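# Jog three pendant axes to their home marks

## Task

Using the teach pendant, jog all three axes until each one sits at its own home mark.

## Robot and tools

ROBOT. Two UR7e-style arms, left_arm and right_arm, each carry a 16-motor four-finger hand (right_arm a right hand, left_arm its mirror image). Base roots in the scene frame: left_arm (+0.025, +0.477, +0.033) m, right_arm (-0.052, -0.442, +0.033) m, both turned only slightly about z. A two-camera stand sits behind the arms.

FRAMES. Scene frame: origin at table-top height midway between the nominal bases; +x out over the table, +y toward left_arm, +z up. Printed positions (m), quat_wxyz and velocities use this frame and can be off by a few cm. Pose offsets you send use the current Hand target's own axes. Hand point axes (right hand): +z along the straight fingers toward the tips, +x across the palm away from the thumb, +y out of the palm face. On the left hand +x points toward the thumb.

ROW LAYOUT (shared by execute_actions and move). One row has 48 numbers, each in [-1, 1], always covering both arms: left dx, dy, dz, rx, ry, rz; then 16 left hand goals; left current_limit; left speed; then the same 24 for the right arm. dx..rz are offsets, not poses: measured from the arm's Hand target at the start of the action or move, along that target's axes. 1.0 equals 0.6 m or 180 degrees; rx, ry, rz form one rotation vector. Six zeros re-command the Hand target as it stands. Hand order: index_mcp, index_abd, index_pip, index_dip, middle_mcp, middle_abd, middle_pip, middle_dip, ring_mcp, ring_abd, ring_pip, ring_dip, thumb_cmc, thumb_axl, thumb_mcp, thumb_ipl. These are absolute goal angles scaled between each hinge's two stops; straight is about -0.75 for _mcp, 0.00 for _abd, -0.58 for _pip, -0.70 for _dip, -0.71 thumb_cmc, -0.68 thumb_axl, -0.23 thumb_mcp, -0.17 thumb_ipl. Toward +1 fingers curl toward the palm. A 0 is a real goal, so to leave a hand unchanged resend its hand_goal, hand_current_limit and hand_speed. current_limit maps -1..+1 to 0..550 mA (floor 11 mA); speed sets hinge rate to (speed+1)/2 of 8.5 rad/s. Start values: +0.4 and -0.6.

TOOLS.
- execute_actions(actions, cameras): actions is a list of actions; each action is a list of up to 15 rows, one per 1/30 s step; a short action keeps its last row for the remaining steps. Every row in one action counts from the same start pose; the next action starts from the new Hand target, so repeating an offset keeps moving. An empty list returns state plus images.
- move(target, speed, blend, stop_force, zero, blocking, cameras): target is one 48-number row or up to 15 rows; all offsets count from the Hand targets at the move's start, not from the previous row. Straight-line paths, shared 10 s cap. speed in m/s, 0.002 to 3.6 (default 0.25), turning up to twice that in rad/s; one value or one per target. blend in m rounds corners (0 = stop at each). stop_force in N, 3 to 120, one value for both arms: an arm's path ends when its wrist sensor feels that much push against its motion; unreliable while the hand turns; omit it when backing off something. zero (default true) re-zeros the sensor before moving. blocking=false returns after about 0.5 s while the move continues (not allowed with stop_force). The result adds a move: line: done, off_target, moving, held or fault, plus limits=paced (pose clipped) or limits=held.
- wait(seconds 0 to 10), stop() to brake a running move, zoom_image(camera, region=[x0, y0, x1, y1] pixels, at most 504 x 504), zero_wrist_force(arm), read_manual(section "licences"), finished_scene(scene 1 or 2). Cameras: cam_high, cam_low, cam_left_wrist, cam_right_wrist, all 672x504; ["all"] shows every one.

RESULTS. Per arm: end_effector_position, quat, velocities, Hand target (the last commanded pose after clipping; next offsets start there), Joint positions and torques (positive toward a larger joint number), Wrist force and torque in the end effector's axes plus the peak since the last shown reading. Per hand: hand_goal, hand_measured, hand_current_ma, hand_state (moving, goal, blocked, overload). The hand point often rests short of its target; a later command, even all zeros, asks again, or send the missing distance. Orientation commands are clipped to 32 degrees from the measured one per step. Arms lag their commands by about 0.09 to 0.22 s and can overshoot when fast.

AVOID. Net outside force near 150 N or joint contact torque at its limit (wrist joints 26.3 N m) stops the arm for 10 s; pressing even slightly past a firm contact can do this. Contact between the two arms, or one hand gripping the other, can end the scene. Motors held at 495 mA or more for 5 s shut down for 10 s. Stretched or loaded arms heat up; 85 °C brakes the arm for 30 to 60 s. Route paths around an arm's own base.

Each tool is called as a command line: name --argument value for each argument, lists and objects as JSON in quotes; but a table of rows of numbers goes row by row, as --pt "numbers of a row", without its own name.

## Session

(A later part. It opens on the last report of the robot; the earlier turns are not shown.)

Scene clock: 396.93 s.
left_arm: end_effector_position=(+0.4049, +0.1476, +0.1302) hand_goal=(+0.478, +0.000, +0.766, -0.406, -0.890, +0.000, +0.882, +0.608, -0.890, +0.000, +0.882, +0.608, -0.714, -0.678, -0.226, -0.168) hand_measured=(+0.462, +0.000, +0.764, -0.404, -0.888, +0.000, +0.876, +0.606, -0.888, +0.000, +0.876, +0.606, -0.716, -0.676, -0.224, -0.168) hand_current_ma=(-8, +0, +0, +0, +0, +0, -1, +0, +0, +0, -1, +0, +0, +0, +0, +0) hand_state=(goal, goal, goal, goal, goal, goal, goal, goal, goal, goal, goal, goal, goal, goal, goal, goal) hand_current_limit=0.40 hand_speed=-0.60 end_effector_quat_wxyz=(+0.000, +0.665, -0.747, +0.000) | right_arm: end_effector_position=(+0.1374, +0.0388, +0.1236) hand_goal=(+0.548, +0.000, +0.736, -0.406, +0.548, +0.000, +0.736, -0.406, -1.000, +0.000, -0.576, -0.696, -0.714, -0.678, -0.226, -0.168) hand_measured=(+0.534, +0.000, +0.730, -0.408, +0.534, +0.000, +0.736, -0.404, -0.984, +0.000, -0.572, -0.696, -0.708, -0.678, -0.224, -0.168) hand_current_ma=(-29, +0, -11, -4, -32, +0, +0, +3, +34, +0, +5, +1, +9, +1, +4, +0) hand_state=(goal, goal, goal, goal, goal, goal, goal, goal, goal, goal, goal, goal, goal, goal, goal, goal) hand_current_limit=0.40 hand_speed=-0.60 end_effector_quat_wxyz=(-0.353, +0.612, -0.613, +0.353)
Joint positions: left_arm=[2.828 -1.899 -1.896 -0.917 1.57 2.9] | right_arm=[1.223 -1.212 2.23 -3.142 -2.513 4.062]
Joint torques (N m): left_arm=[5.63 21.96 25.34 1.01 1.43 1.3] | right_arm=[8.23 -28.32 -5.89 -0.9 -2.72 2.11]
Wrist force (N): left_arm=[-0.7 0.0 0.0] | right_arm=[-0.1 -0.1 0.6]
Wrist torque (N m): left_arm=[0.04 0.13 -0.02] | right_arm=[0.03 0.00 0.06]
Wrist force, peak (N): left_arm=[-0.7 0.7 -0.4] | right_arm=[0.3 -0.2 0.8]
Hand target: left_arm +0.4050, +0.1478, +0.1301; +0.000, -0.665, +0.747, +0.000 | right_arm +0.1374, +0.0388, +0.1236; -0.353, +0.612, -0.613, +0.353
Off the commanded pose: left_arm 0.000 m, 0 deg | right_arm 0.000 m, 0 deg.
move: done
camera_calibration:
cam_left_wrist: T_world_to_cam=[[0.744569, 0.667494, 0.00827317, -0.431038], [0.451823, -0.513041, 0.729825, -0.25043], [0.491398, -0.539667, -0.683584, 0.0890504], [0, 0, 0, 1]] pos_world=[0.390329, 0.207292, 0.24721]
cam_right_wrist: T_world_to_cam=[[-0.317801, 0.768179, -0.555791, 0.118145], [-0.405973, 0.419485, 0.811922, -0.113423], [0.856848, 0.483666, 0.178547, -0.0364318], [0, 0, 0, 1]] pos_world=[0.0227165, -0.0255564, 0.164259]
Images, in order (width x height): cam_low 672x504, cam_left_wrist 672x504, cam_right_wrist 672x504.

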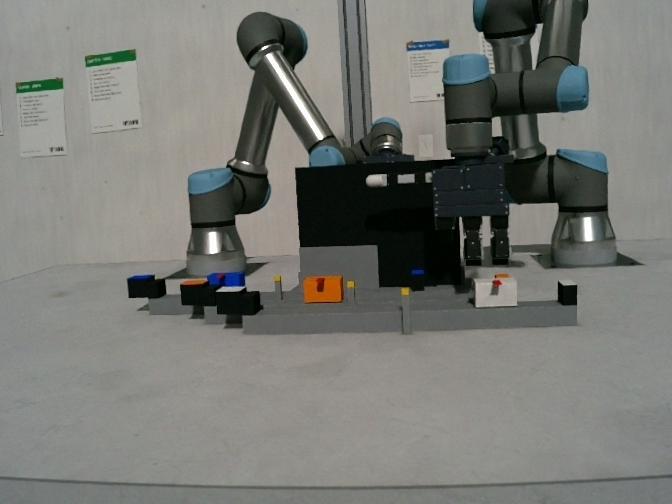

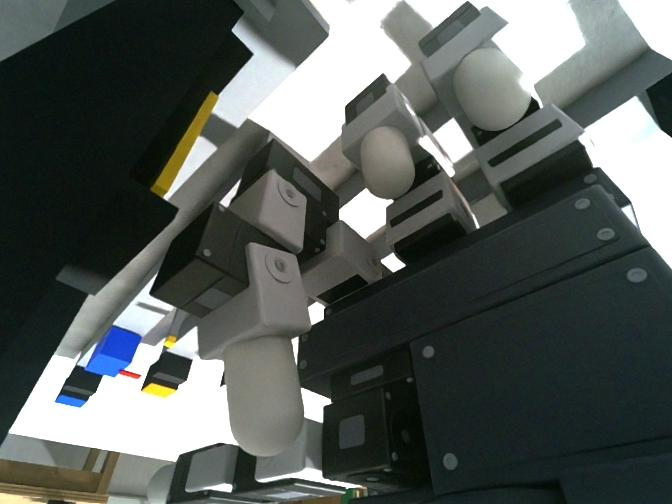

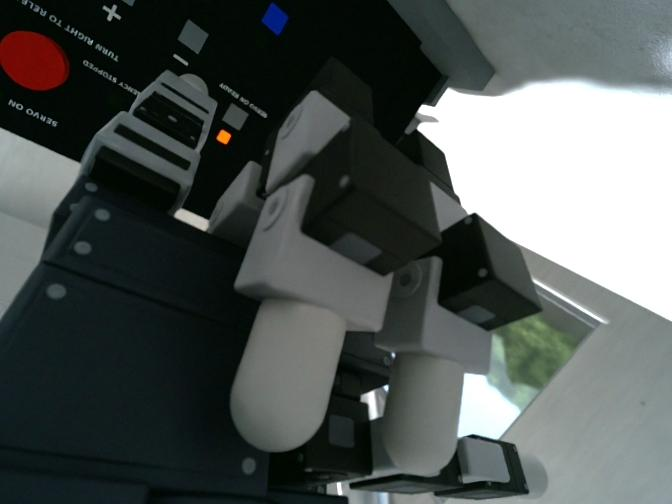

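move --target '[-0.0013,-0.0116,0.0333,0,0,0,0.479,0,0.971,-0.957,-0.93,0,0.883,0.609,-0.93,0,0.883,0.609,-0.714,-0.678,-0.226,-0.168,0.4,-0.6,0,0,0,0,0,0,0.548,0,0.737,-0.406,0.548,0,0.737,-0.406,-1,0,-0.576,-0.696,-0.714,-0.678,-0.226,-0.168,0.4,-0.6]' --speed 0.04 --cameras '["cam_left_wrist"]'

zoom_image --camera "cam_left_wrist" --region '[0, 0, 320, 400]'

Scene clock: 417.00 s.
left_arm: end_effector_position=(+0.4120, +0.1478, +0.1100) hand_goal=(+0.478, +0.000, +0.970, -0.958, -0.930, +0.000, +0.882, +0.608, -0.930, +0.000, +0.882, +0.608, -0.714, -0.678, -0.226, -0.168) hand_measured=(+0.462, +0.000, +0.968, -0.956, -0.926, +0.000, +0.876, +0.606, -0.926, +0.000, +0.876, +0.606, -0.716, -0.676, -0.224, -0.168) hand_current_ma=(-7, +0, +0, +0, +1, +0, -1, +0, +1, +0, -1, +0, +0, +0, +0, +0) hand_state=(goal, goal, goal, goal, goal, goal, goal, goal, goal, goal, goal, goal, goal, goal, goal, goal) hand_current_limit=0.40 hand_speed=-0.60 end_effector_quat_wxyz=(+0.000, +0.665, -0.747, +0.000) end_effector_velocity=(-0.001, +0.000, +0.002) end_effector_angular_velocity=(+0.000, +0.002, +0.000) | right_arm: end_effector_position=(+0.1374, +0.0388, +0.1236) hand_goal=(+0.548, +0.000, +0.736, -0.406, +0.548, +0.000, +0.736, -0.406, -1.000, +0.000, -0.576, -0.696, -0.714, -0.678, -0.226, -0.168) hand_measured=(+0.534, +0.000, +0.730, -0.408, +0.534, +0.000, +0.736, -0.404, -0.984, +0.000, -0.572, -0.696, -0.708, -0.678, -0.224, -0.168) hand_current_ma=(-29, +0, -11, -4, -32, +0, +0, +3, +34, +0, +5, +1, +9, +1, +4, +0) hand_state=(goal, goal, goal, goal, goal, goal, goal, goal, goal, goal, goal, goal, goal, goal, goal, goal) hand_current_limit=0.40 hand_speed=-0.60 end_effector_quat_wxyz=(-0.353, +0.612, -0.613, +0.353)
Joint positions: left_arm=[2.833 -1.942 -1.898 -0.872 1.57 2.905] | right_arm=[1.223 -1.212 2.23 -3.142 -2.513 4.062]
Joint velocities: left_arm=[0 0.003 0 -0.006 -0.001 0] | right_arm=[within noise]
Joint torques (N m): left_arm=[1.18 44.85 15.25 -0.19 0.06 0.41] | right_arm=[7.1 -30.75 -7.86 -0.8 -2.56 1.93]
Wrist force (N): left_arm=[-0.6 -0.4 -0.3] | right_arm=[0.2 -0.1 0.6]
Wrist torque (N m): left_arm=[0.00 0.10 -0.09] | right_arm=[0.04 -0.05 0.07]
Wrist force, peak (N): left_arm=[-0.9 -0.2 -0.3] | right_arm=[0.3 -0.1 0.9]
Hand target: left_arm +0.4120, +0.1477, +0.1101; +0.000, -0.665, +0.747, +0.000 | right_arm +0.1374, +0.0388, +0.1236; -0.353, +0.612, -0.613, +0.353
Off the commanded pose: left_arm 0.000 m, 0 deg | right_arm 0.000 m, 0 deg.
move: done
camera_calibration:
cam_left_wrist: T_world_to_cam=[[0.744608, 0.667453, 0.00810027, -0.436124], [0.452088, -0.513202, 0.729548, -0.238902], [0.491096, -0.539565, -0.683882, 0.07192], [0, 0, 0, 1]] pos_world=[0.397427, 0.207293, 0.227008]
Images, in order (width x height): cam_left_wrist 672x504.

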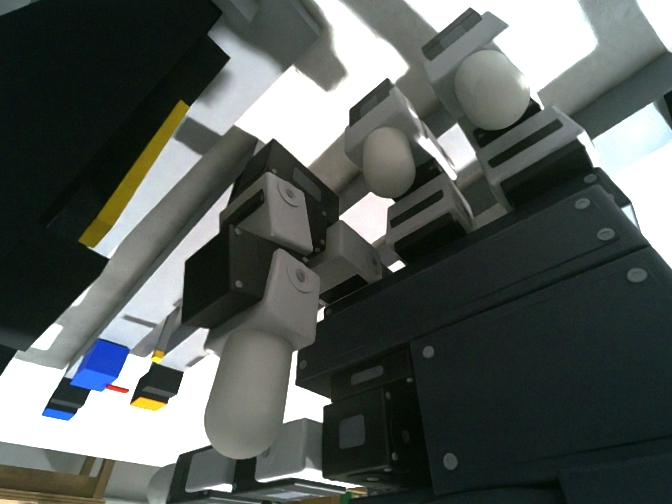

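Scaled by 1.260 from the camera's 672x504 image, which has a finer 960x720 frame.

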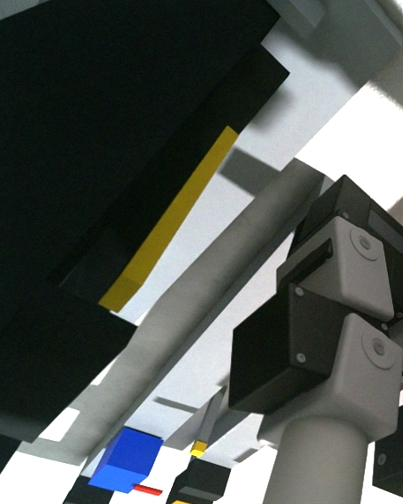

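move --target '[0,0,0.0333,0,0,0,0.479,0,0.971,-0.957,-0.93,0,0.883,0.609,-0.93,0,0.883,0.609,-0.714,-0.678,-0.226,-0.168,0.4,-0.6,0.0948,0.0565,-0.0008,0,0,0,0.548,0,0.737,-0.406,0.548,0,0.737,-0.406,-1,0,-0.576,-0.696,-0.714,-0.678,-0.226,-0.168,0.4,-0.6]' --speed 0.05 --cameras '["cam_left_wrist","cam_right_wrist"]'

zoom_image --camera "cam_left_wrist" --region '[0, 50, 320, 400]'

zoom_image --camera "cam_right_wrist" --region '[0, 0, 340, 240]'

Scene clock: 431.03 s.
left_arm: end_effector_position=(+0.4120, +0.1478, +0.1041) hand_goal=(+0.478, +0.000, +0.970, -0.958, -0.930, +0.000, +0.882, +0.608, -0.930, +0.000, +0.882, +0.608, -0.714, -0.678, -0.226, -0.168) hand_measured=(+0.464, +0.000, +0.968, -0.956, -0.928, +0.000, +0.876, +0.606, -0.928, +0.000, +0.876, +0.606, -0.716, -0.676, -0.224, -0.168) hand_current_ma=(-6, +0, +0, +0, +0, +0, -1, +0, +0, +0, -1, +0, +0, +0, +1, +0) hand_state=(goal, goal, goal, goal, goal, goal, goal, goal, goal, goal, goal, goal, goal, goal, goal, goal) hand_current_limit=0.40 hand_speed=-0.60 end_effector_quat_wxyz=(+0.000, +0.665, -0.746, +0.000) | right_arm: end_effector_position=(+0.1274, +0.0062, +0.1069) hand_goal=(+0.548, +0.000, +0.736, -0.406, +0.548, +0.000, +0.736, -0.406, -1.000, +0.000, -0.576, -0.696, -0.714, -0.678, -0.226, -0.168) hand_measured=(+0.534, +0.000, +0.730, -0.408, +0.534, +0.000, +0.736, -0.404, -0.984, +0.000, -0.572, -0.696, -0.708, -0.678, -0.224, -0.168) hand_current_ma=(-29, +0, -11, -4, -32, +0, +0, +3, +34, +0, +5, +1, +9, +1, +4, +0) hand_state=(goal, goal, goal, goal, goal, goal, goal, goal, goal, goal, goal, goal, goal, goal, goal, goal) hand_current_limit=0.40 hand_speed=-0.60 end_effector_quat_wxyz=(-0.353, +0.612, -0.613, +0.353)
Joint positions: left_arm=[2.833 -1.952 -1.903 -0.858 1.571 2.904] | right_arm=[1.217 -1.217 2.33 -3.243 -2.51 4.053]
Joint torques (N m): left_arm=[-0.9 32.89 17.3 3.08 -0.07 -0.05] | right_arm=[-3.83 -20.93 -22.33 -0.68 -0.22 -1.29]
Wrist force (N): left_arm=[-1.0 1.7 -0.1] | right_arm=[0.1 0.1 0.6]
Wrist torque (N m): left_arm=[0.26 0.16 -0.14] | right_arm=[0.08 0.00 0.14]
Wrist force, peak (N): left_arm=[-6.0 56.5 -126.5] | right_arm=[-0.3 -0.3 1.0]
Hand target: left_arm +0.4120, +0.1478, +0.1041; +0.000, -0.665, +0.746, +0.000 (not the last commanded pose) | right_arm +0.1274, +0.0062, +0.1069; -0.353, +0.612, -0.613, +0.353 (not the last commanded pose)
Off the commanded pose: left_arm 0.014 m, 0 deg | right_arm 0.028 m, 0 deg.
FORCE FAULT: contact force on the left arm reached its limit, and that arm stopped. The contact can be on any part of that arm, not only on its tool. That arm's remaining commands of this call were not run. That arm is still stopped at the end of this call. That arm stays stopped for about 10 more seconds. Until then a move that you send moves the other arm only, and its call returns only when the move has ended. Once the stop has ended, the next robot result says so. If the stop ends while you think or write, that arm runs what you send next, counted from a new Hand target: where the arm stands when the stop ends. While its stop runs, that arm, its gripper or tool too, takes no new command. Until it ends, the stop uses up actions while you think or wait. An arm that is not stopped still takes commands.
move: fault (left_arm), off_target (right_arm; braked at the fault stop of left_arm)
camera_calibration:
cam_left_wrist: T_world_to_cam=[[0.74437, 0.667715, 0.00830129, -0.436083], [0.45249, -0.513501, 0.729088, -0.23459], [0.491086, -0.538955, -0.68437, 0.067871], [0, 0, 0, 1]] pos_world=[0.397426, 0.207296, 0.221106]
cam_right_wrist: T_world_to_cam=[[-0.317776, 0.768229, -0.555736, 0.130799], [-0.406025, 0.419404, 0.811938, -0.0902129], [0.856833, 0.483657, 0.178644, -0.00908007], [0, 0, 0, 1]] pos_world=[0.0127163, -0.0582566, 0.147559]
Images, in order (width x height): cam_left_wrist 672x504, cam_right_wrist 672x504.

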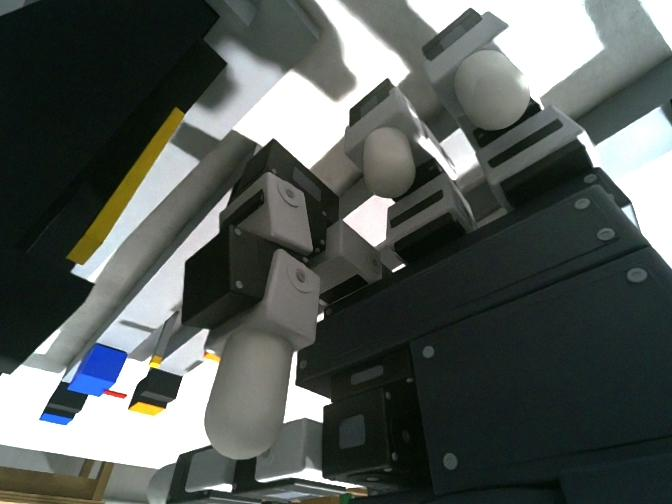

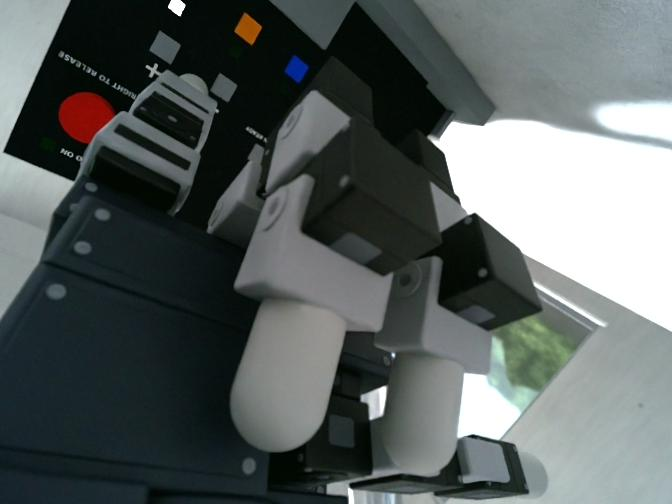

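Scaled by 1.440 from the camera's 672x504 image, which has a finer 960x720 frame.

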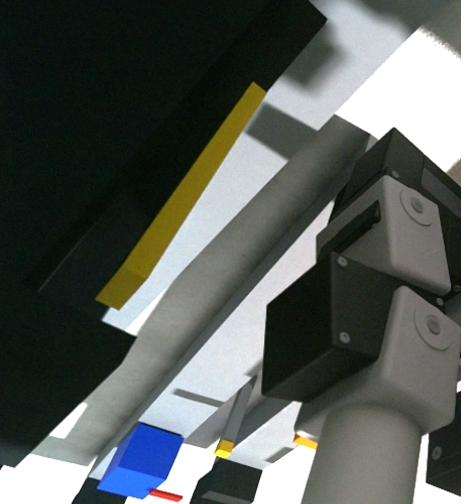

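Scaled by 1.482 from the camera's 672x504 image, which has a finer 960x720 frame.

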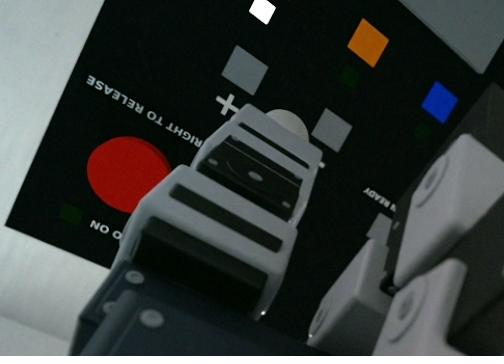

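wait --seconds 3

Scene clock: 443.90 s.
left_arm: end_effector_position=(+0.4120, +0.1478, +0.1041) hand_goal=(+0.478, +0.000, +0.970, -0.958, -0.930, +0.000, +0.882, +0.608, -0.930, +0.000, +0.882, +0.608, -0.714, -0.678, -0.226, -0.168) hand_measured=(+0.464, +0.000, +0.968, -0.956, -0.928, +0.000, +0.876, +0.606, -0.928, +0.000, +0.876, +0.606, -0.716, -0.676, -0.224, -0.168) hand_current_ma=(-6, +0, +0, +0, +0, +0, -1, +0, +0, +0, -1, +0, +0, +0, +1, +0) hand_state=(goal, goal, goal, goal, goal, goal, goal, goal, goal, goal, goal, goal, goal, goal, goal, goal) hand_current_limit=0.40 hand_speed=-0.60 end_effector_quat_wxyz=(+0.000, +0.665, -0.746, +0.000) | right_arm: end_effector_position=(+0.1274, +0.0062, +0.1069) hand_goal=(+0.548, +0.000, +0.736, -0.406, +0.548, +0.000, +0.736, -0.406, -1.000, +0.000, -0.576, -0.696, -0.714, -0.678, -0.226, -0.168) hand_measured=(+0.534, +0.000, +0.730, -0.408, +0.534, +0.000, +0.736, -0.404, -0.984, +0.000, -0.572, -0.696, -0.708, -0.678, -0.224, -0.168) hand_current_ma=(-29, +0, -11, -4, -32, +0, +0, +3, +34, +0, +5, +1, +9, +1, +4, +0) hand_state=(goal, goal, goal, goal, goal, goal, goal, goal, goal, goal, goal, goal, goal, goal, goal, goal) hand_current_limit=0.40 hand_speed=-0.60 end_effector_quat_wxyz=(-0.353, +0.612, -0.613, +0.353)
Joint positions: left_arm=[2.833 -1.952 -1.903 -0.858 1.571 2.904] | right_arm=[1.217 -1.217 2.33 -3.243 -2.51 4.053]
Joint torques (N m): left_arm=[-0.89 33.33 17.67 2.57 0 -0.05] | right_arm=[4.28 -21.17 -21.9 -4.38 -2.17 2.04]
Wrist force (N): left_arm=[-1.1 1.8 0.1] | right_arm=[-0.1 -0.5 0.7]
Wrist torque (N m): left_arm=[0.23 0.19 -0.15] | right_arm=[-0.01 0.02 0.10]
Wrist force, peak (N): left_arm=[-1.4 2.1 -0.2] | right_arm=[0.1 -0.1 0.9]
Hand target: left_arm +0.4120, +0.1478, +0.1041; +0.000, -0.665, +0.746, +0.000 (not the last commanded pose) | right_arm +0.1274, +0.0062, +0.1069; -0.353, +0.612, -0.613, +0.353 (not the last commanded pose)
Off the commanded pose: left_arm 0.014 m, 0 deg | right_arm 0.028 m, 0 deg.
FORCE FAULT, CONTINUED: the left arm's stop, for the force fault that an earlier result reported, is over. The rest of the stop counts as 19 of the actions that you can send in this scene. During its stop the left arm's controller moved it back a little. That arm's target is now where it stood when the stop ended, not its last command. That arm accepts commands again.
wait: 3.00 s; at rest from the start

move --pt "0 0 -0.15 0 0 0 0.479 0 0.971 -0.957 -0.93 0 0.883 0.609 -0.93 0 0.883 0.609 -0.714 -0.678 -0.226 -0.168 0.4 -0.6 0 0 0 0 0 0 0.548 0 0.737 -0.406 0.548 0 0.737 -0.406 -1 0 -0.576 -0.696 -0.714 -0.678 -0.226 -0.168 0.4 -0.6" --pt "-0.0116 -0.0993 -0.15 0 0 0 0.479 0 -0.576 -0.696 0.479 0 0.883 -0.913 0.479 0 0.883 -0.913 -0.714 -0.678 -0.226 -0.168 0.4 -0.6 0 0 0 0 0 0 0.548 0 0.737 -0.406 0.548 0 0.737 -0.406 -1 0 -0.576 -0.696 -0.714 -0.678 -0.226 -0.168 0.4 -0.6" --speed 0.1 --blend '[0.02, 0]' --cameras '["cam_low", "cam_left_wrist","cam_high"]'

Scene clock: 452.17 s.
left_arm: end_effector_position=(+0.4720, +0.1479, +0.1941) hand_goal=(+0.478, +0.000, -0.576, -0.696, +0.478, +0.000, +0.882, -0.914, +0.478, +0.000, +0.882, -0.914, -0.714, -0.678, -0.226, -0.168) hand_measured=(+0.464, +0.000, -0.576, -0.698, +0.460, +0.000, +0.880, -0.912, +0.458, +0.000, +0.880, -0.912, -0.716, -0.676, -0.224, -0.168) hand_current_ma=(-6, +0, +0, +0, -9, +0, +0, +0, -11, +0, +0, +0, +0, +0, +1, +0) hand_state=(goal, goal, goal, goal, goal, goal, goal, goal, goal, goal, goal, goal, goal, goal, goal, goal) hand_current_limit=0.40 hand_speed=-0.60 end_effector_quat_wxyz=(+0.000, +0.665, -0.746, +0.000) | right_arm: end_effector_position=(+0.1274, +0.0062, +0.1069) hand_goal=(+0.548, +0.000, +0.736, -0.406, +0.548, +0.000, +0.736, -0.406, -1.000, +0.000, -0.576, -0.696, -0.714, -0.678, -0.226, -0.168) hand_measured=(+0.534, +0.000, +0.730, -0.408, +0.534, +0.000, +0.736, -0.404, -0.984, +0.000, -0.572, -0.696, -0.708, -0.678, -0.224, -0.168) hand_current_ma=(-29, +0, -11, -4, -32, +0, +0, +3, +34, +0, +5, +1, +9, +1, +4, +0) hand_state=(goal, goal, goal, goal, goal, goal, goal, goal, goal, goal, goal, goal, goal, goal, goal, goal) hand_current_limit=0.40 hand_speed=-0.60 end_effector_quat_wxyz=(-0.353, +0.612, -0.613, +0.353)
Joint positions: left_arm=[2.867 -1.938 -1.648 -1.127 1.571 2.938] | right_arm=[1.217 -1.217 2.33 -3.243 -2.51 4.053]
Joint torques (N m): left_arm=[-11.15 47.15 27.73 5.17 1.83 -1.55] | right_arm=[3.78 -23.6 -22.49 -0.59 -2.28 1.86]
Wrist force (N): left_arm=[-1.1 1.8 -0.1] | right_arm=[-0.2 -0.2 0.5]
Wrist torque (N m): left_arm=[0.39 0.19 -0.14] | right_arm=[0.04 0.03 0.10]
Wrist force, peak (N): left_arm=[-1.3 1.9 1.2] | right_arm=[-0.1 0.3 1.0]
Hand target: left_arm +0.4720, +0.1479, +0.1941; +0.000, -0.665, +0.746, +0.000 | right_arm +0.1274, +0.0062, +0.1069; -0.353, +0.612, -0.613, +0.353
Off the commanded pose: left_arm 0.000 m, 0 deg | right_arm 0.000 m, 0 deg.
move: done
camera_calibration:
cam_left_wrist: T_world_to_cam=[[0.74437, 0.667715, 0.00830129, -0.481559], [0.45249, -0.513501, 0.729088, -0.327306], [0.491086, -0.538955, -0.68437, 0.100053], [0, 0, 0, 1]] pos_world=[0.457426, 0.207396, 0.311106]
Images, in order (width x height): cam_high 672x504, cam_low 672x504, cam_left_wrist 672x504.

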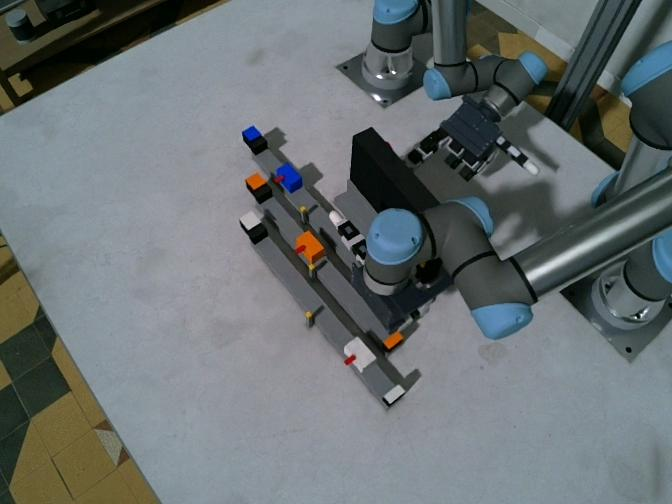

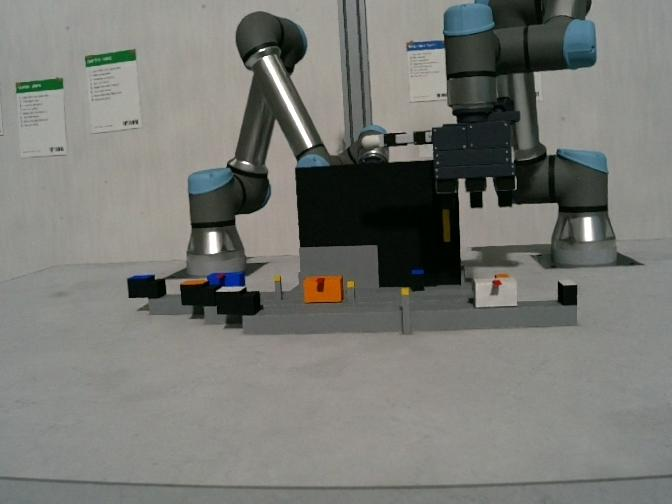

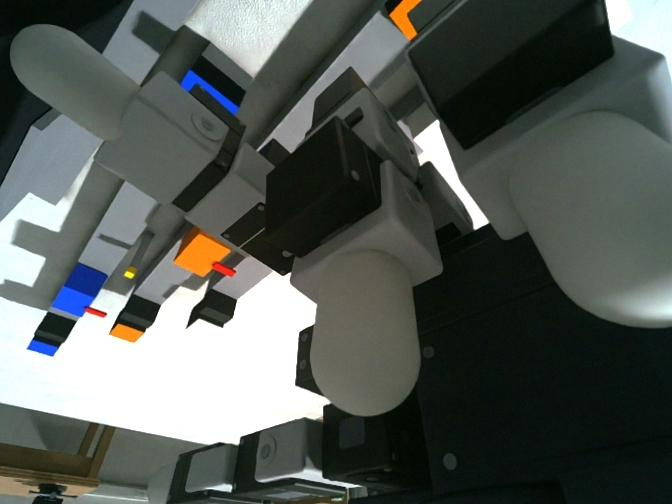

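move --target '[0.0222,-0.0123,0.1152,0,0,0,0.479,0,-0.576,-0.696,0.479,0,0.883,-0.913,0.479,0,0.883,-0.913,-0.714,-0.678,-0.226,-0.168,0.4,-0.6,0,0,0,0,0,0,0.548,0,0.737,-0.406,0.548,0,0.737,-0.406,-1,0,-0.576,-0.696,-0.714,-0.678,-0.226,-0.168,0.4,-0.6]' --speed 0.06 --cameras '["cam_low", "cam_left_wrist","cam_high"]'

zoom_image --camera "cam_left_wrist" --region '[0, 0, 300, 250]'

Scene clock: 457.47 s.
left_arm: end_effector_position=(+0.4777, +0.1337, +0.1248) hand_goal=(+0.478, +0.000, -0.576, -0.696, +0.478, +0.000, +0.882, -0.914, +0.478, +0.000, +0.882, -0.914, -0.714, -0.678, -0.226, -0.168) hand_measured=(+0.464, +0.000, -0.576, -0.698, +0.460, +0.000, +0.880, -0.912, +0.458, +0.000, +0.880, -0.912, -0.716, -0.676, -0.224, -0.168) hand_current_ma=(-6, +0, +0, +0, -9, +0, +0, +0, -10, +0, +0, +0, +0, +0, +1, +0) hand_state=(goal, goal, goal, goal, goal, goal, goal, goal, goal, goal, goal, goal, goal, goal, goal, goal) hand_current_limit=0.40 hand_speed=-0.60 end_effector_quat_wxyz=(+0.000, +0.665, -0.746, +0.000) | right_arm: end_effector_position=(+0.1274, +0.0062, +0.1069) hand_goal=(+0.548, +0.000, +0.736, -0.406, +0.548, +0.000, +0.736, -0.406, -1.000, +0.000, -0.576, -0.696, -0.714, -0.678, -0.226, -0.168) hand_measured=(+0.534, +0.000, +0.730, -0.408, +0.534, +0.000, +0.736, -0.404, -0.984, +0.000, -0.572, -0.696, -0.708, -0.678, -0.224, -0.168) hand_current_ma=(-29, +0, -11, -4, -32, +0, +0, +3, +34, +0, +5, +1, +9, +1, +4, +0) hand_state=(goal, goal, goal, goal, goal, goal, goal, goal, goal, goal, goal, goal, goal, goal, goal, goal) hand_current_limit=0.40 hand_speed=-0.60 end_effector_quat_wxyz=(-0.353, +0.612, -0.613, +0.353)
Joint positions: left_arm=[2.848 -2.045 -1.69 -0.978 1.571 2.92] | right_arm=[1.217 -1.217 2.33 -3.243 -2.51 4.053]
Joint torques (N m): left_arm=[2.75 50.62 25.82 -0.13 1.02 1.11] | right_arm=[4.08 -26.37 -22.52 -0.68 -2.35 1.75]
Wrist force (N): left_arm=[-1.0 1.5 0.2] | right_arm=[-0.1 -0.2 0.3]
Wrist torque (N m): left_arm=[0.34 0.16 -0.07] | right_arm=[0.05 0.04 0.11]
Wrist force, peak (N): left_arm=[-1.0 2.3 0.2] | right_arm=[-0.2 -0.3 0.8]
Hand target: left_arm +0.4778, +0.1338, +0.1249; +0.000, -0.665, +0.746, +0.000 | right_arm +0.1274, +0.0062, +0.1069; -0.353, +0.612, -0.613, +0.353
Off the commanded pose: left_arm 0.000 m, 0 deg | right_arm 0.000 m, 0 deg.
move: done
camera_calibration:
cam_left_wrist: T_world_to_cam=[[0.744405, 0.667678, 0.0082453, -0.475741], [0.452588, -0.5136, 0.728957, -0.286718], [0.490943, -0.538907, -0.68451, 0.0423333], [0, 0, 0, 1]] pos_world=[0.463126, 0.193197, 0.241905]
Images, in order (width x height): cam_high 672x504, cam_low 672x504, cam_left_wrist 672x504.

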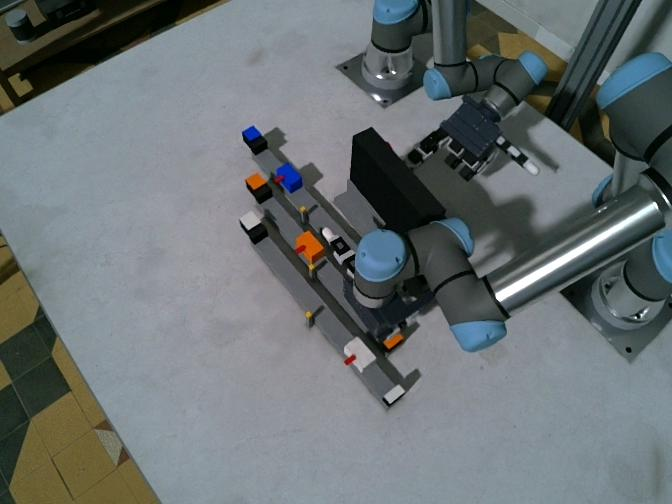

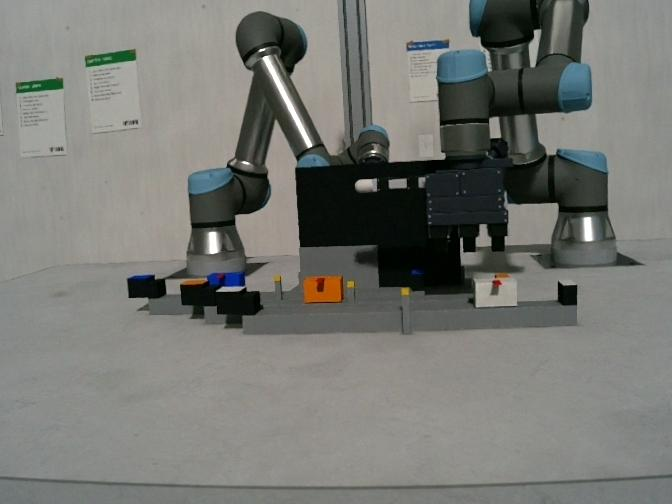

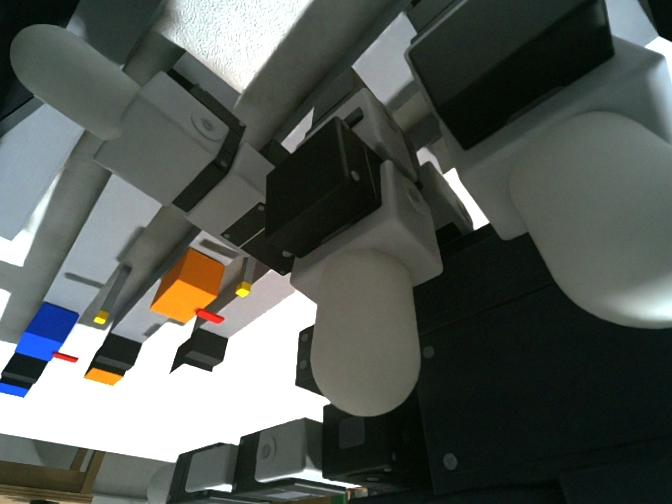

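Scaled by 1.680 from the camera's 672x504 image, which has a finer 960x720 frame.

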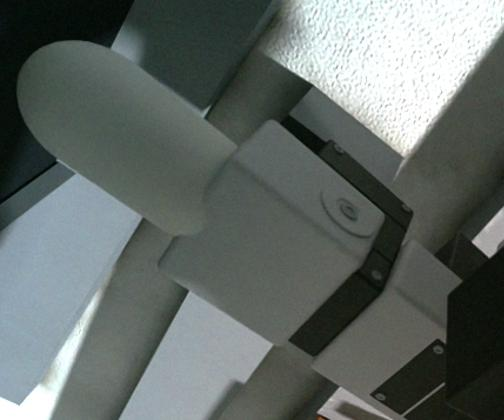

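move --target '[0,0.0533,0,0,0,0,0.479,0,-0.576,-0.696,0.479,0,0.883,-0.913,0.479,0,0.883,-0.913,-0.714,-0.678,-0.226,-0.168,0.4,-0.6,0,0,0,0,0,0,0.548,0,0.737,-0.406,0.548,0,0.737,-0.406,-1,0,-0.576,-0.696,-0.714,-0.678,-0.226,-0.168,0.4,-0.6]' --speed 0.01 --stop_force 3 --cameras '["cam_right_wrist"]'

zoom_image --camera "cam_right_wrist" --region '[0, 0, 340, 240]'

Scene clock: 464.20 s.
left_arm: end_effector_position=(+0.4537, +0.1366, +0.1249) hand_goal=(+0.478, +0.000, -0.576, -0.696, +0.478, +0.000, +0.882, -0.914, +0.478, +0.000, +0.882, -0.914, -0.714, -0.678, -0.226, -0.168) hand_measured=(+0.464, +0.000, -0.576, -0.698, +0.460, +0.000, +0.880, -0.912, +0.458, +0.000, +0.880, -0.912, -0.716, -0.676, -0.224, -0.168) hand_current_ma=(-6, +0, +0, +0, -9, +0, +0, +0, -10, +0, +0, +0, +0, +0, +1, +0) hand_state=(goal, goal, goal, goal, goal, goal, goal, goal, goal, goal, goal, goal, goal, goal, goal, goal) hand_current_limit=0.40 hand_speed=-0.60 end_effector_quat_wxyz=(+0.000, +0.665, -0.746, +0.000) | right_arm: end_effector_position=(+0.1274, +0.0062, +0.1069) hand_goal=(+0.548, +0.000, +0.736, -0.406, +0.548, +0.000, +0.736, -0.406, -1.000, +0.000, -0.576, -0.696, -0.714, -0.678, -0.226, -0.168) hand_measured=(+0.534, +0.000, +0.730, -0.408, +0.534, +0.000, +0.736, -0.404, -0.984, +0.000, -0.572, -0.696, -0.708, -0.678, -0.224, -0.168) hand_current_ma=(-29, +0, -11, -4, -32, +0, +0, +3, +34, +0, +5, +1, +9, +1, +4, +0) hand_state=(goal, goal, goal, goal, goal, goal, goal, goal, goal, goal, goal, goal, goal, goal, goal, goal) hand_current_limit=0.40 hand_speed=-0.60 end_effector_quat_wxyz=(-0.353, +0.612, -0.613, +0.353)
Joint positions: left_arm=[2.839 -2.001 -1.759 -0.952 1.571 2.911] | right_arm=[1.217 -1.217 2.33 -3.243 -2.51 4.053]
Joint torques (N m): left_arm=[7.76 25.2 25 -0.46 -1.69 1.65] | right_arm=[3.18 -31.43 -21.73 -0.54 -2.34 1.83]
Wrist force (N): left_arm=[-1.0 -1.3 -0.5] | right_arm=[-0.1 -0.1 0.6]
Wrist torque (N m): left_arm=[0.24 0.16 -0.10] | right_arm=[0.05 0.03 0.11]
Wrist force, peak (N): left_arm=[-1.2 1.9 0.4] | right_arm=[0.0 -0.1 1.0]
Hand target: left_arm +0.4537, +0.1366, +0.1249; +0.000, -0.665, +0.746, +0.000 (not the last commanded pose) | right_arm +0.1274, +0.0062, +0.1069; -0.353, +0.612, -0.613, +0.353
Off the commanded pose: left_arm 0.008 m, 0 deg | right_arm 0.000 m, 0 deg.
move: contact (left_arm)
camera_calibration:
cam_right_wrist: T_world_to_cam=[[-0.317801, 0.768179, -0.555791, 0.130805], [-0.405973, 0.419485, 0.811922, -0.0902065], [0.856848, 0.483666, 0.178547, -0.00906572], [0, 0, 0, 1]] pos_world=[0.0127165, -0.0582564, 0.147559]
Images, in order (width x height): cam_right_wrist 672x504.

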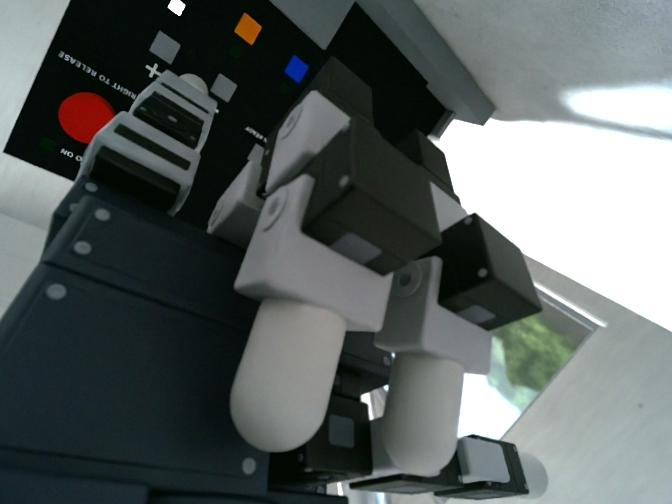

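Scaled by 1.482 from the camera's 672x504 image, which has a finer 960x720 frame.

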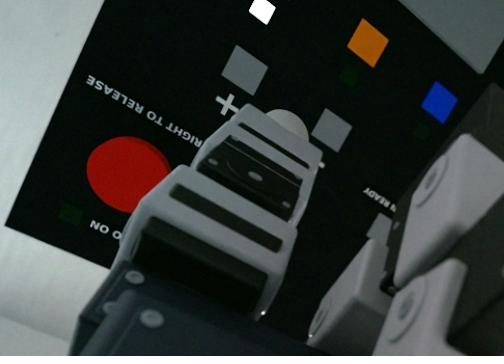

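move --target '[0,0.0033,0,0,0,0,0.479,0,-0.576,-0.696,0.479,0,0.883,-0.913,0.479,0,0.883,-0.913,-0.714,-0.678,-0.226,-0.168,0.4,-0.6,0,0,0,0,0,0,0.548,0,0.737,-0.406,0.548,0,0.737,-0.406,-1,0,-0.576,-0.696,-0.714,-0.678,-0.226,-0.168,0.4,-0.6]' --speed 0.01 --cameras '["cam_right_wrist"]'

zoom_image --camera "cam_right_wrist" --region '[0, 0, 240, 200]'

Scene clock: 467.23 s.
left_arm: end_effector_position=(+0.4517, +0.1368, +0.1249) hand_goal=(+0.478, +0.000, -0.576, -0.696, +0.478, +0.000, +0.882, -0.914, +0.478, +0.000, +0.882, -0.914, -0.714, -0.678, -0.226, -0.168) hand_measured=(+0.464, +0.000, -0.576, -0.698, +0.460, +0.000, +0.880, -0.912, +0.458, +0.000, +0.880, -0.912, -0.716, -0.676, -0.224, -0.168) hand_current_ma=(-6, +0, +0, +0, -9, +0, +0, +0, -10, +0, +0, +0, +0, +0, +1, +0) hand_state=(goal, goal, goal, goal, goal, goal, goal, goal, goal, goal, goal, goal, goal, goal, goal, goal) hand_current_limit=0.40 hand_speed=-0.60 end_effector_quat_wxyz=(+0.000, +0.665, -0.746, +0.000) | right_arm: end_effector_position=(+0.1274, +0.0062, +0.1069) hand_goal=(+0.548, +0.000, +0.736, -0.406, +0.548, +0.000, +0.736, -0.406, -1.000, +0.000, -0.576, -0.696, -0.714, -0.678, -0.226, -0.168) hand_measured=(+0.534, +0.000, +0.730, -0.408, +0.534, +0.000, +0.736, -0.404, -0.984, +0.000, -0.572, -0.696, -0.708, -0.678, -0.224, -0.168) hand_current_ma=(-29, +0, -11, -4, -32, +0, +0, +3, +34, +0, +5, +1, +9, +1, +4, +0) hand_state=(goal, goal, goal, goal, goal, goal, goal, goal, goal, goal, goal, goal, goal, goal, goal, goal) hand_current_limit=0.40 hand_speed=-0.60 end_effector_quat_wxyz=(-0.353, +0.612, -0.613, +0.353)
Joint positions: left_arm=[2.838 -1.997 -1.765 -0.95 1.571 2.91] | right_arm=[1.217 -1.217 2.33 -3.243 -2.51 4.053]
Joint torques (N m): left_arm=[-11.2 42.97 17.96 4.37 -1.77 -1.22] | right_arm=[4.1 -32.03 -21.98 -0.89 -2.07 1.42]
Wrist force (N): left_arm=[-1.3 -1.4 0.7] | right_arm=[-0.2 0.1 0.6]
Wrist torque (N m): left_arm=[0.22 0.17 -0.10] | right_arm=[0.06 0.04 0.10]
Wrist force, peak (N): left_arm=[-0.6 -2.1 -0.7] | right_arm=[-0.1 0.2 0.8]
Hand target: left_arm +0.4517, +0.1368, +0.1249; +0.000, -0.665, +0.746, +0.000 | right_arm +0.1274, +0.0062, +0.1069; -0.353, +0.612, -0.613, +0.353
Off the commanded pose: left_arm 0.000 m, 0 deg | right_arm 0.000 m, 0 deg.
move: done
camera_calibration:
cam_right_wrist: T_world_to_cam=[[-0.317801, 0.768179, -0.555791, 0.130805], [-0.405973, 0.419485, 0.811922, -0.0902065], [0.856848, 0.483666, 0.178547, -0.00906572], [0, 0, 0, 1]] pos_world=[0.0127165, -0.0582564, 0.147559]
Images, in order (width x height): cam_right_wrist 672x504.

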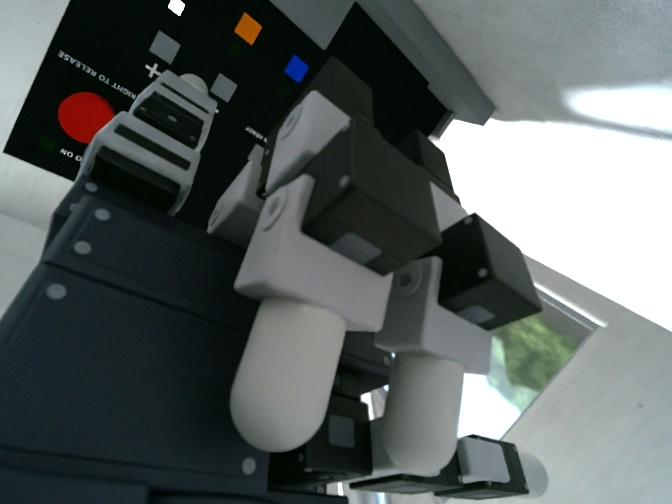

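Scaled by 2.100 from the camera's 672x504 image, which has a finer 960x720 frame.

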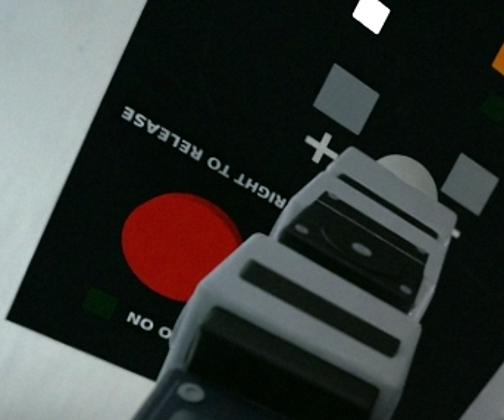

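move --target '[0,0.0033,0,0,0,0,0.479,0,-0.576,-0.696,0.479,0,0.883,-0.913,0.479,0,0.883,-0.913,-0.714,-0.678,-0.226,-0.168,0.4,-0.6,0,0,0,0,0,0,0.548,0,0.737,-0.406,0.548,0,0.737,-0.406,-1,0,-0.576,-0.696,-0.714,-0.678,-0.226,-0.168,0.4,-0.6]' --speed 0.01 --cameras '["cam_right_wrist"]'

zoom_image --camera "cam_right_wrist" --region '[0, 0, 240, 200]'

Scene clock: 470.50 s.
left_arm: end_effector_position=(+0.4497, +0.1370, +0.1249) hand_goal=(+0.478, +0.000, -0.576, -0.696, +0.478, +0.000, +0.882, -0.914, +0.478, +0.000, +0.882, -0.914, -0.714, -0.678, -0.226, -0.168) hand_measured=(+0.464, +0.004, -0.576, -0.698, +0.460, +0.000, +0.880, -0.912, +0.458, +0.000, +0.880, -0.912, -0.716, -0.676, -0.224, -0.168) hand_current_ma=(-6, +0, +0, +0, -9, +0, +0, +0, -10, +0, +0, +0, +0, +0, +1, +0) hand_state=(goal, goal, goal, goal, goal, goal, goal, goal, goal, goal, goal, goal, goal, goal, goal, goal) hand_current_limit=0.40 hand_speed=-0.60 end_effector_quat_wxyz=(+0.000, +0.665, -0.746, +0.000) | right_arm: end_effector_position=(+0.1274, +0.0062, +0.1069) hand_goal=(+0.548, +0.000, +0.736, -0.406, +0.548, +0.000, +0.736, -0.406, -1.000, +0.000, -0.576, -0.696, -0.714, -0.678, -0.226, -0.168) hand_measured=(+0.534, +0.000, +0.730, -0.408, +0.534, +0.000, +0.736, -0.404, -0.984, +0.000, -0.572, -0.696, -0.708, -0.678, -0.224, -0.168) hand_current_ma=(-29, +0, -11, -4, -32, +0, +0, +3, +34, +0, +5, +1, +9, +1, +4, +0) hand_state=(goal, goal, goal, goal, goal, goal, goal, goal, goal, goal, goal, goal, goal, goal, goal, goal) hand_current_limit=0.40 hand_speed=-0.60 end_effector_quat_wxyz=(-0.353, +0.612, -0.613, +0.353)
Joint positions: left_arm=[2.838 -1.994 -1.77 -0.949 1.571 2.909] | right_arm=[1.217 -1.217 2.33 -3.243 -2.51 4.053]
Joint torques (N m): left_arm=[-10.67 42.82 17.8 4.31 -1.89 -1.3] | right_arm=[4.46 -34.81 -22.5 -0.9 -2.22 1.26]
Wrist force (N): left_arm=[-1.1 -2.5 0.2] | right_arm=[-0.1 0.0 0.4]
Wrist torque (N m): left_arm=[0.15 0.15 -0.08] | right_arm=[0.09 0.03 0.10]
Wrist force, peak (N): left_arm=[-1.2 -2.7 -0.7] | right_arm=[-0.3 -0.1 0.9]
Hand target: left_arm +0.4498, +0.1370, +0.1249; +0.000, -0.665, +0.746, +0.000 | right_arm +0.1274, +0.0062, +0.1069; -0.353, +0.612, -0.613, +0.353
Off the commanded pose: left_arm 0.000 m, 0 deg | right_arm 0.000 m, 0 deg.
move: done
camera_calibration:
cam_right_wrist: T_world_to_cam=[[-0.317801, 0.768179, -0.555791, 0.130805], [-0.405973, 0.419485, 0.811922, -0.0902065], [0.856848, 0.483666, 0.178547, -0.00906572], [0, 0, 0, 1]] pos_world=[0.0127165, -0.0582564, 0.147559]
Images, in order (width x height): cam_right_wrist 672x504.

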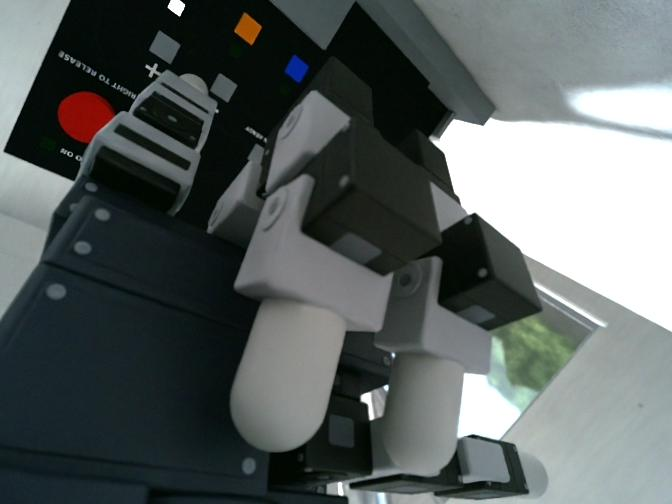

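Scaled by 2.100 from the camera's 672x504 image, which has a finer 960x720 frame.

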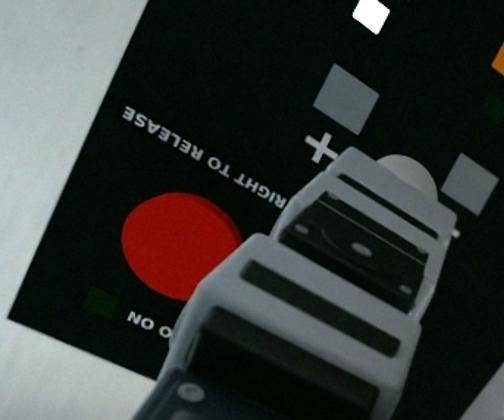

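move --target '[0,0.0033,0,0,0,0,0.479,0,-0.576,-0.696,0.479,0,0.883,-0.913,0.479,0,0.883,-0.913,-0.714,-0.678,-0.226,-0.168,0.4,-0.6,0,0,0,0,0,0,0.548,0,0.737,-0.406,0.548,0,0.737,-0.406,-1,0,-0.576,-0.696,-0.714,-0.678,-0.226,-0.168,0.4,-0.6]' --speed 0.01 --cameras '["cam_right_wrist"]'

zoom_image --camera "cam_right_wrist" --region '[0, 0, 240, 200]'

Scene clock: 473.87 s.
left_arm: end_effector_position=(+0.4478, +0.1373, +0.1250) hand_goal=(+0.478, +0.000, -0.576, -0.696, +0.478, +0.000, +0.882, -0.914, +0.478, +0.000, +0.882, -0.914, -0.714, -0.678, -0.226, -0.168) hand_measured=(+0.464, +0.004, -0.576, -0.698, +0.460, +0.000, +0.880, -0.912, +0.458, +0.000, +0.880, -0.912, -0.716, -0.676, -0.224, -0.168) hand_current_ma=(-6, +0, +0, +0, -9, +0, +0, +0, -10, +0, +0, +0, +0, +0, +1, +0) hand_state=(goal, goal, goal, goal, goal, goal, goal, goal, goal, goal, goal, goal, goal, goal, goal, goal) hand_current_limit=0.40 hand_speed=-0.60 end_effector_quat_wxyz=(+0.000, +0.665, -0.746, +0.000) | right_arm: end_effector_position=(+0.1274, +0.0062, +0.1069) hand_goal=(+0.548, +0.000, +0.736, -0.406, +0.548, +0.000, +0.736, -0.406, -1.000, +0.000, -0.576, -0.696, -0.714, -0.678, -0.226, -0.168) hand_measured=(+0.534, +0.000, +0.730, -0.408, +0.534, +0.000, +0.736, -0.404, -0.984, +0.000, -0.572, -0.696, -0.708, -0.678, -0.224, -0.168) hand_current_ma=(-29, +0, -11, -4, -32, +0, +0, +3, +34, +0, +5, +1, +9, +1, +4, +0) hand_state=(goal, goal, goal, goal, goal, goal, goal, goal, goal, goal, goal, goal, goal, goal, goal, goal) hand_current_limit=0.40 hand_speed=-0.60 end_effector_quat_wxyz=(-0.353, +0.612, -0.613, +0.353)
Joint positions: left_arm=[2.837 -1.99 -1.776 -0.947 1.571 2.908] | right_arm=[1.217 -1.217 2.33 -3.243 -2.51 4.053]
Joint torques (N m): left_arm=[-13.38 42.87 14.06 2.58 -1.93 -1.06] | right_arm=[3.47 -37.43 -23.17 -0.7 -2.13 1.1]
Wrist force (N): left_arm=[-1.5 -9.5 0.5] | right_arm=[-0.2 0.0 0.5]
Wrist torque (N m): left_arm=[-0.15 0.20 -0.20] | right_arm=[0.07 0.03 0.10]
Wrist force, peak (N): left_arm=[-0.8 -10.0 -0.7] | right_arm=[-0.5 0.2 0.8]
Hand target: left_arm +0.4478, +0.1373, +0.1249; +0.000, -0.665, +0.746, +0.000 | right_arm +0.1274, +0.0062, +0.1069; -0.353, +0.612, -0.613, +0.353
Off the commanded pose: left_arm 0.000 m, 0 deg | right_arm 0.000 m, 0 deg.
move: done
camera_calibration:
cam_right_wrist: T_world_to_cam=[[-0.317801, 0.768179, -0.555791, 0.130805], [-0.405973, 0.419485, 0.811922, -0.0902065], [0.856848, 0.483666, 0.178547, -0.00906572], [0, 0, 0, 1]] pos_world=[0.0127165, -0.0582564, 0.147559]
Images, in order (width x height): cam_right_wrist 672x504.

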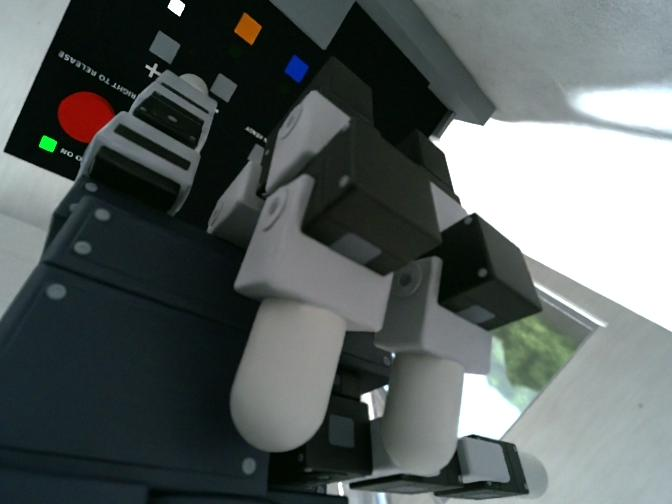

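Scaled by 2.100 from the camera's 672x504 image, which has a finer 960x720 frame.

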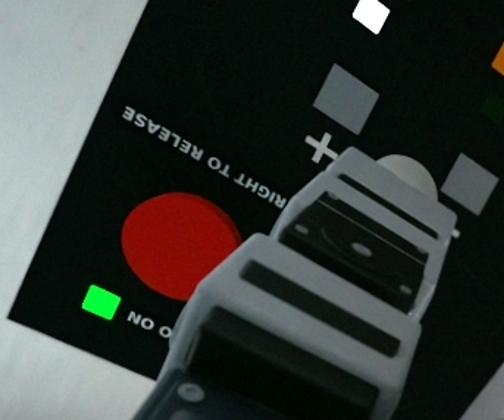

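move --target '[0,0,0,0,0,0,0.479,0,-0.576,-0.696,0.479,0,0.883,-0.913,0.479,0,0.883,-0.913,-0.714,-0.678,-0.226,-0.168,0.4,-0.6,-0.0293,0.002,0.0389,0,0,0,0.548,0,0.737,-0.406,0.548,0,0.737,-0.406,-1,0,-0.576,-0.696,-0.714,-0.678,-0.226,-0.168,0.4,-0.6]' --speed 0.08 --cameras '["cam_right_wrist","cam_low"]'

zoom_image --camera "cam_right_wrist" --region '[100, 0, 340, 200]'

zoom_image --camera "cam_low" --region '[360, 250, 600, 350]'

Scene clock: 481.63 s.
left_arm: end_effector_position=(+0.4478, +0.1373, +0.1249) hand_goal=(+0.478, +0.000, -0.576, -0.696, +0.478, +0.000, +0.882, -0.914, +0.478, +0.000, +0.882, -0.914, -0.714, -0.678, -0.226, -0.168) hand_measured=(+0.464, +0.004, -0.576, -0.698, +0.460, +0.000, +0.880, -0.912, +0.458, +0.000, +0.880, -0.912, -0.716, -0.676, -0.224, -0.168) hand_current_ma=(-6, +0, +0, +0, -9, +0, +0, +0, -10, +0, +0, +0, +0, +0, +1, +0) hand_state=(goal, goal, goal, goal, goal, goal, goal, goal, goal, goal, goal, goal, goal, goal, goal, goal) hand_current_limit=0.40 hand_speed=-0.60 end_effector_quat_wxyz=(+0.000, +0.665, -0.746, +0.000) | right_arm: end_effector_position=(+0.1471, +0.0238, +0.0942) hand_goal=(+0.548, +0.000, +0.736, -0.406, +0.548, +0.000, +0.736, -0.406, -1.000, +0.000, -0.576, -0.696, -0.714, -0.678, -0.226, -0.168) hand_measured=(+0.534, +0.000, +0.730, -0.408, +0.534, +0.000, +0.736, -0.404, -0.984, +0.000, -0.572, -0.696, -0.708, -0.678, -0.224, -0.168) hand_current_ma=(-29, +0, -11, -4, -31, +0, +0, +3, +34, +0, +5, +1, +9, +1, +4, +0) hand_state=(goal, goal, goal, goal, goal, goal, goal, goal, goal, goal, goal, goal, goal, goal, goal, goal) hand_current_limit=0.40 hand_speed=-0.60 end_effector_quat_wxyz=(-0.353, +0.612, -0.613, +0.353) end_effector_velocity=(-0.001, -0.002, +0.000) end_effector_angular_velocity=(-0.002, +0.001, -0.002)
Joint positions: left_arm=[2.837 -1.99 -1.776 -0.947 1.571 2.908] | right_arm=[1.189 -1.143 2.277 -3.295 -2.494 4.014]
Joint velocities: left_arm=[within noise] | right_arm=[0.001 -0.003 0.005 0.004 -0.002 0.005]
Joint torques (N m): left_arm=[-13.86 24.19 22.94 -1.94 -1.98 1.72] | right_arm=[6.8 -42.53 -0.1 -0.78 -2.61 2.16]
Wrist force (N): left_arm=[-1.6 -10.0 0.5] | right_arm=[0.0 -0.2 0.6]
Wrist torque (N m): left_arm=[-0.22 0.21 -0.19] | right_arm=[0.02 0.02 0.06]
Wrist force, peak (N): left_arm=[-1.1 -10.2 -0.4] | right_arm=[-0.4 0.2 1.1]
Hand target: left_arm +0.4478, +0.1373, +0.1249; +0.000, -0.665, +0.746, +0.000 | right_arm +0.1470, +0.0238, +0.0942; -0.353, +0.612, -0.613, +0.353
Off the commanded pose: left_arm 0.000 m, 0 deg | right_arm 0.000 m, 0 deg.
move: done
camera_calibration:
cam_right_wrist: T_world_to_cam=[[-0.317835, 0.768246, -0.555679, 0.116476], [-0.406035, 0.419325, 0.811974, -0.0792917], [0.856806, 0.483699, 0.178658, -0.0322027], [0, 0, 0, 1]] pos_world=[0.0324164, -0.0406567, 0.134859]
Images, in order (width x height): cam_low 672x504, cam_right_wrist 672x504.

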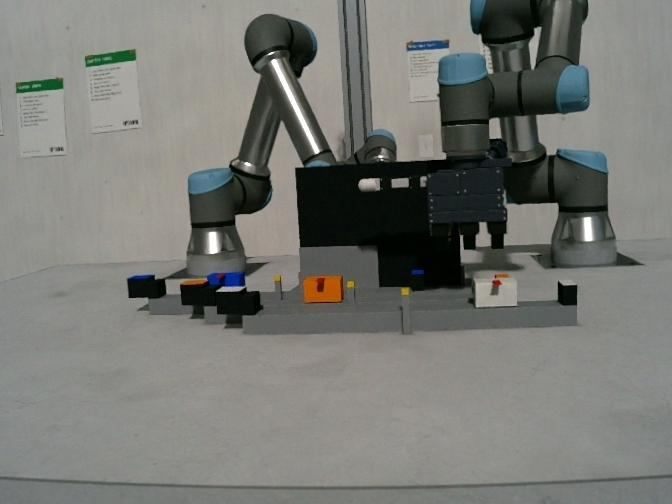

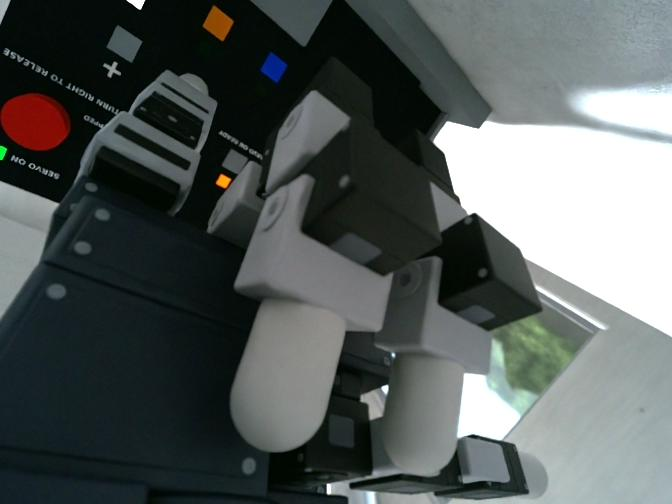

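Scaled by 2.100 from the camera's 672x504 image, which has a finer 960x720 frame.

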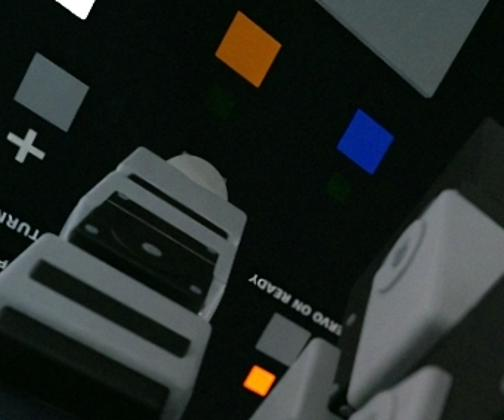

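Scaled by 2.100 from the camera's 672x504 image, which has a finer 960x720 frame.

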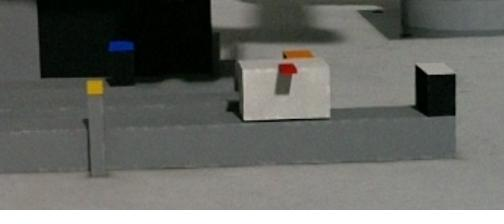

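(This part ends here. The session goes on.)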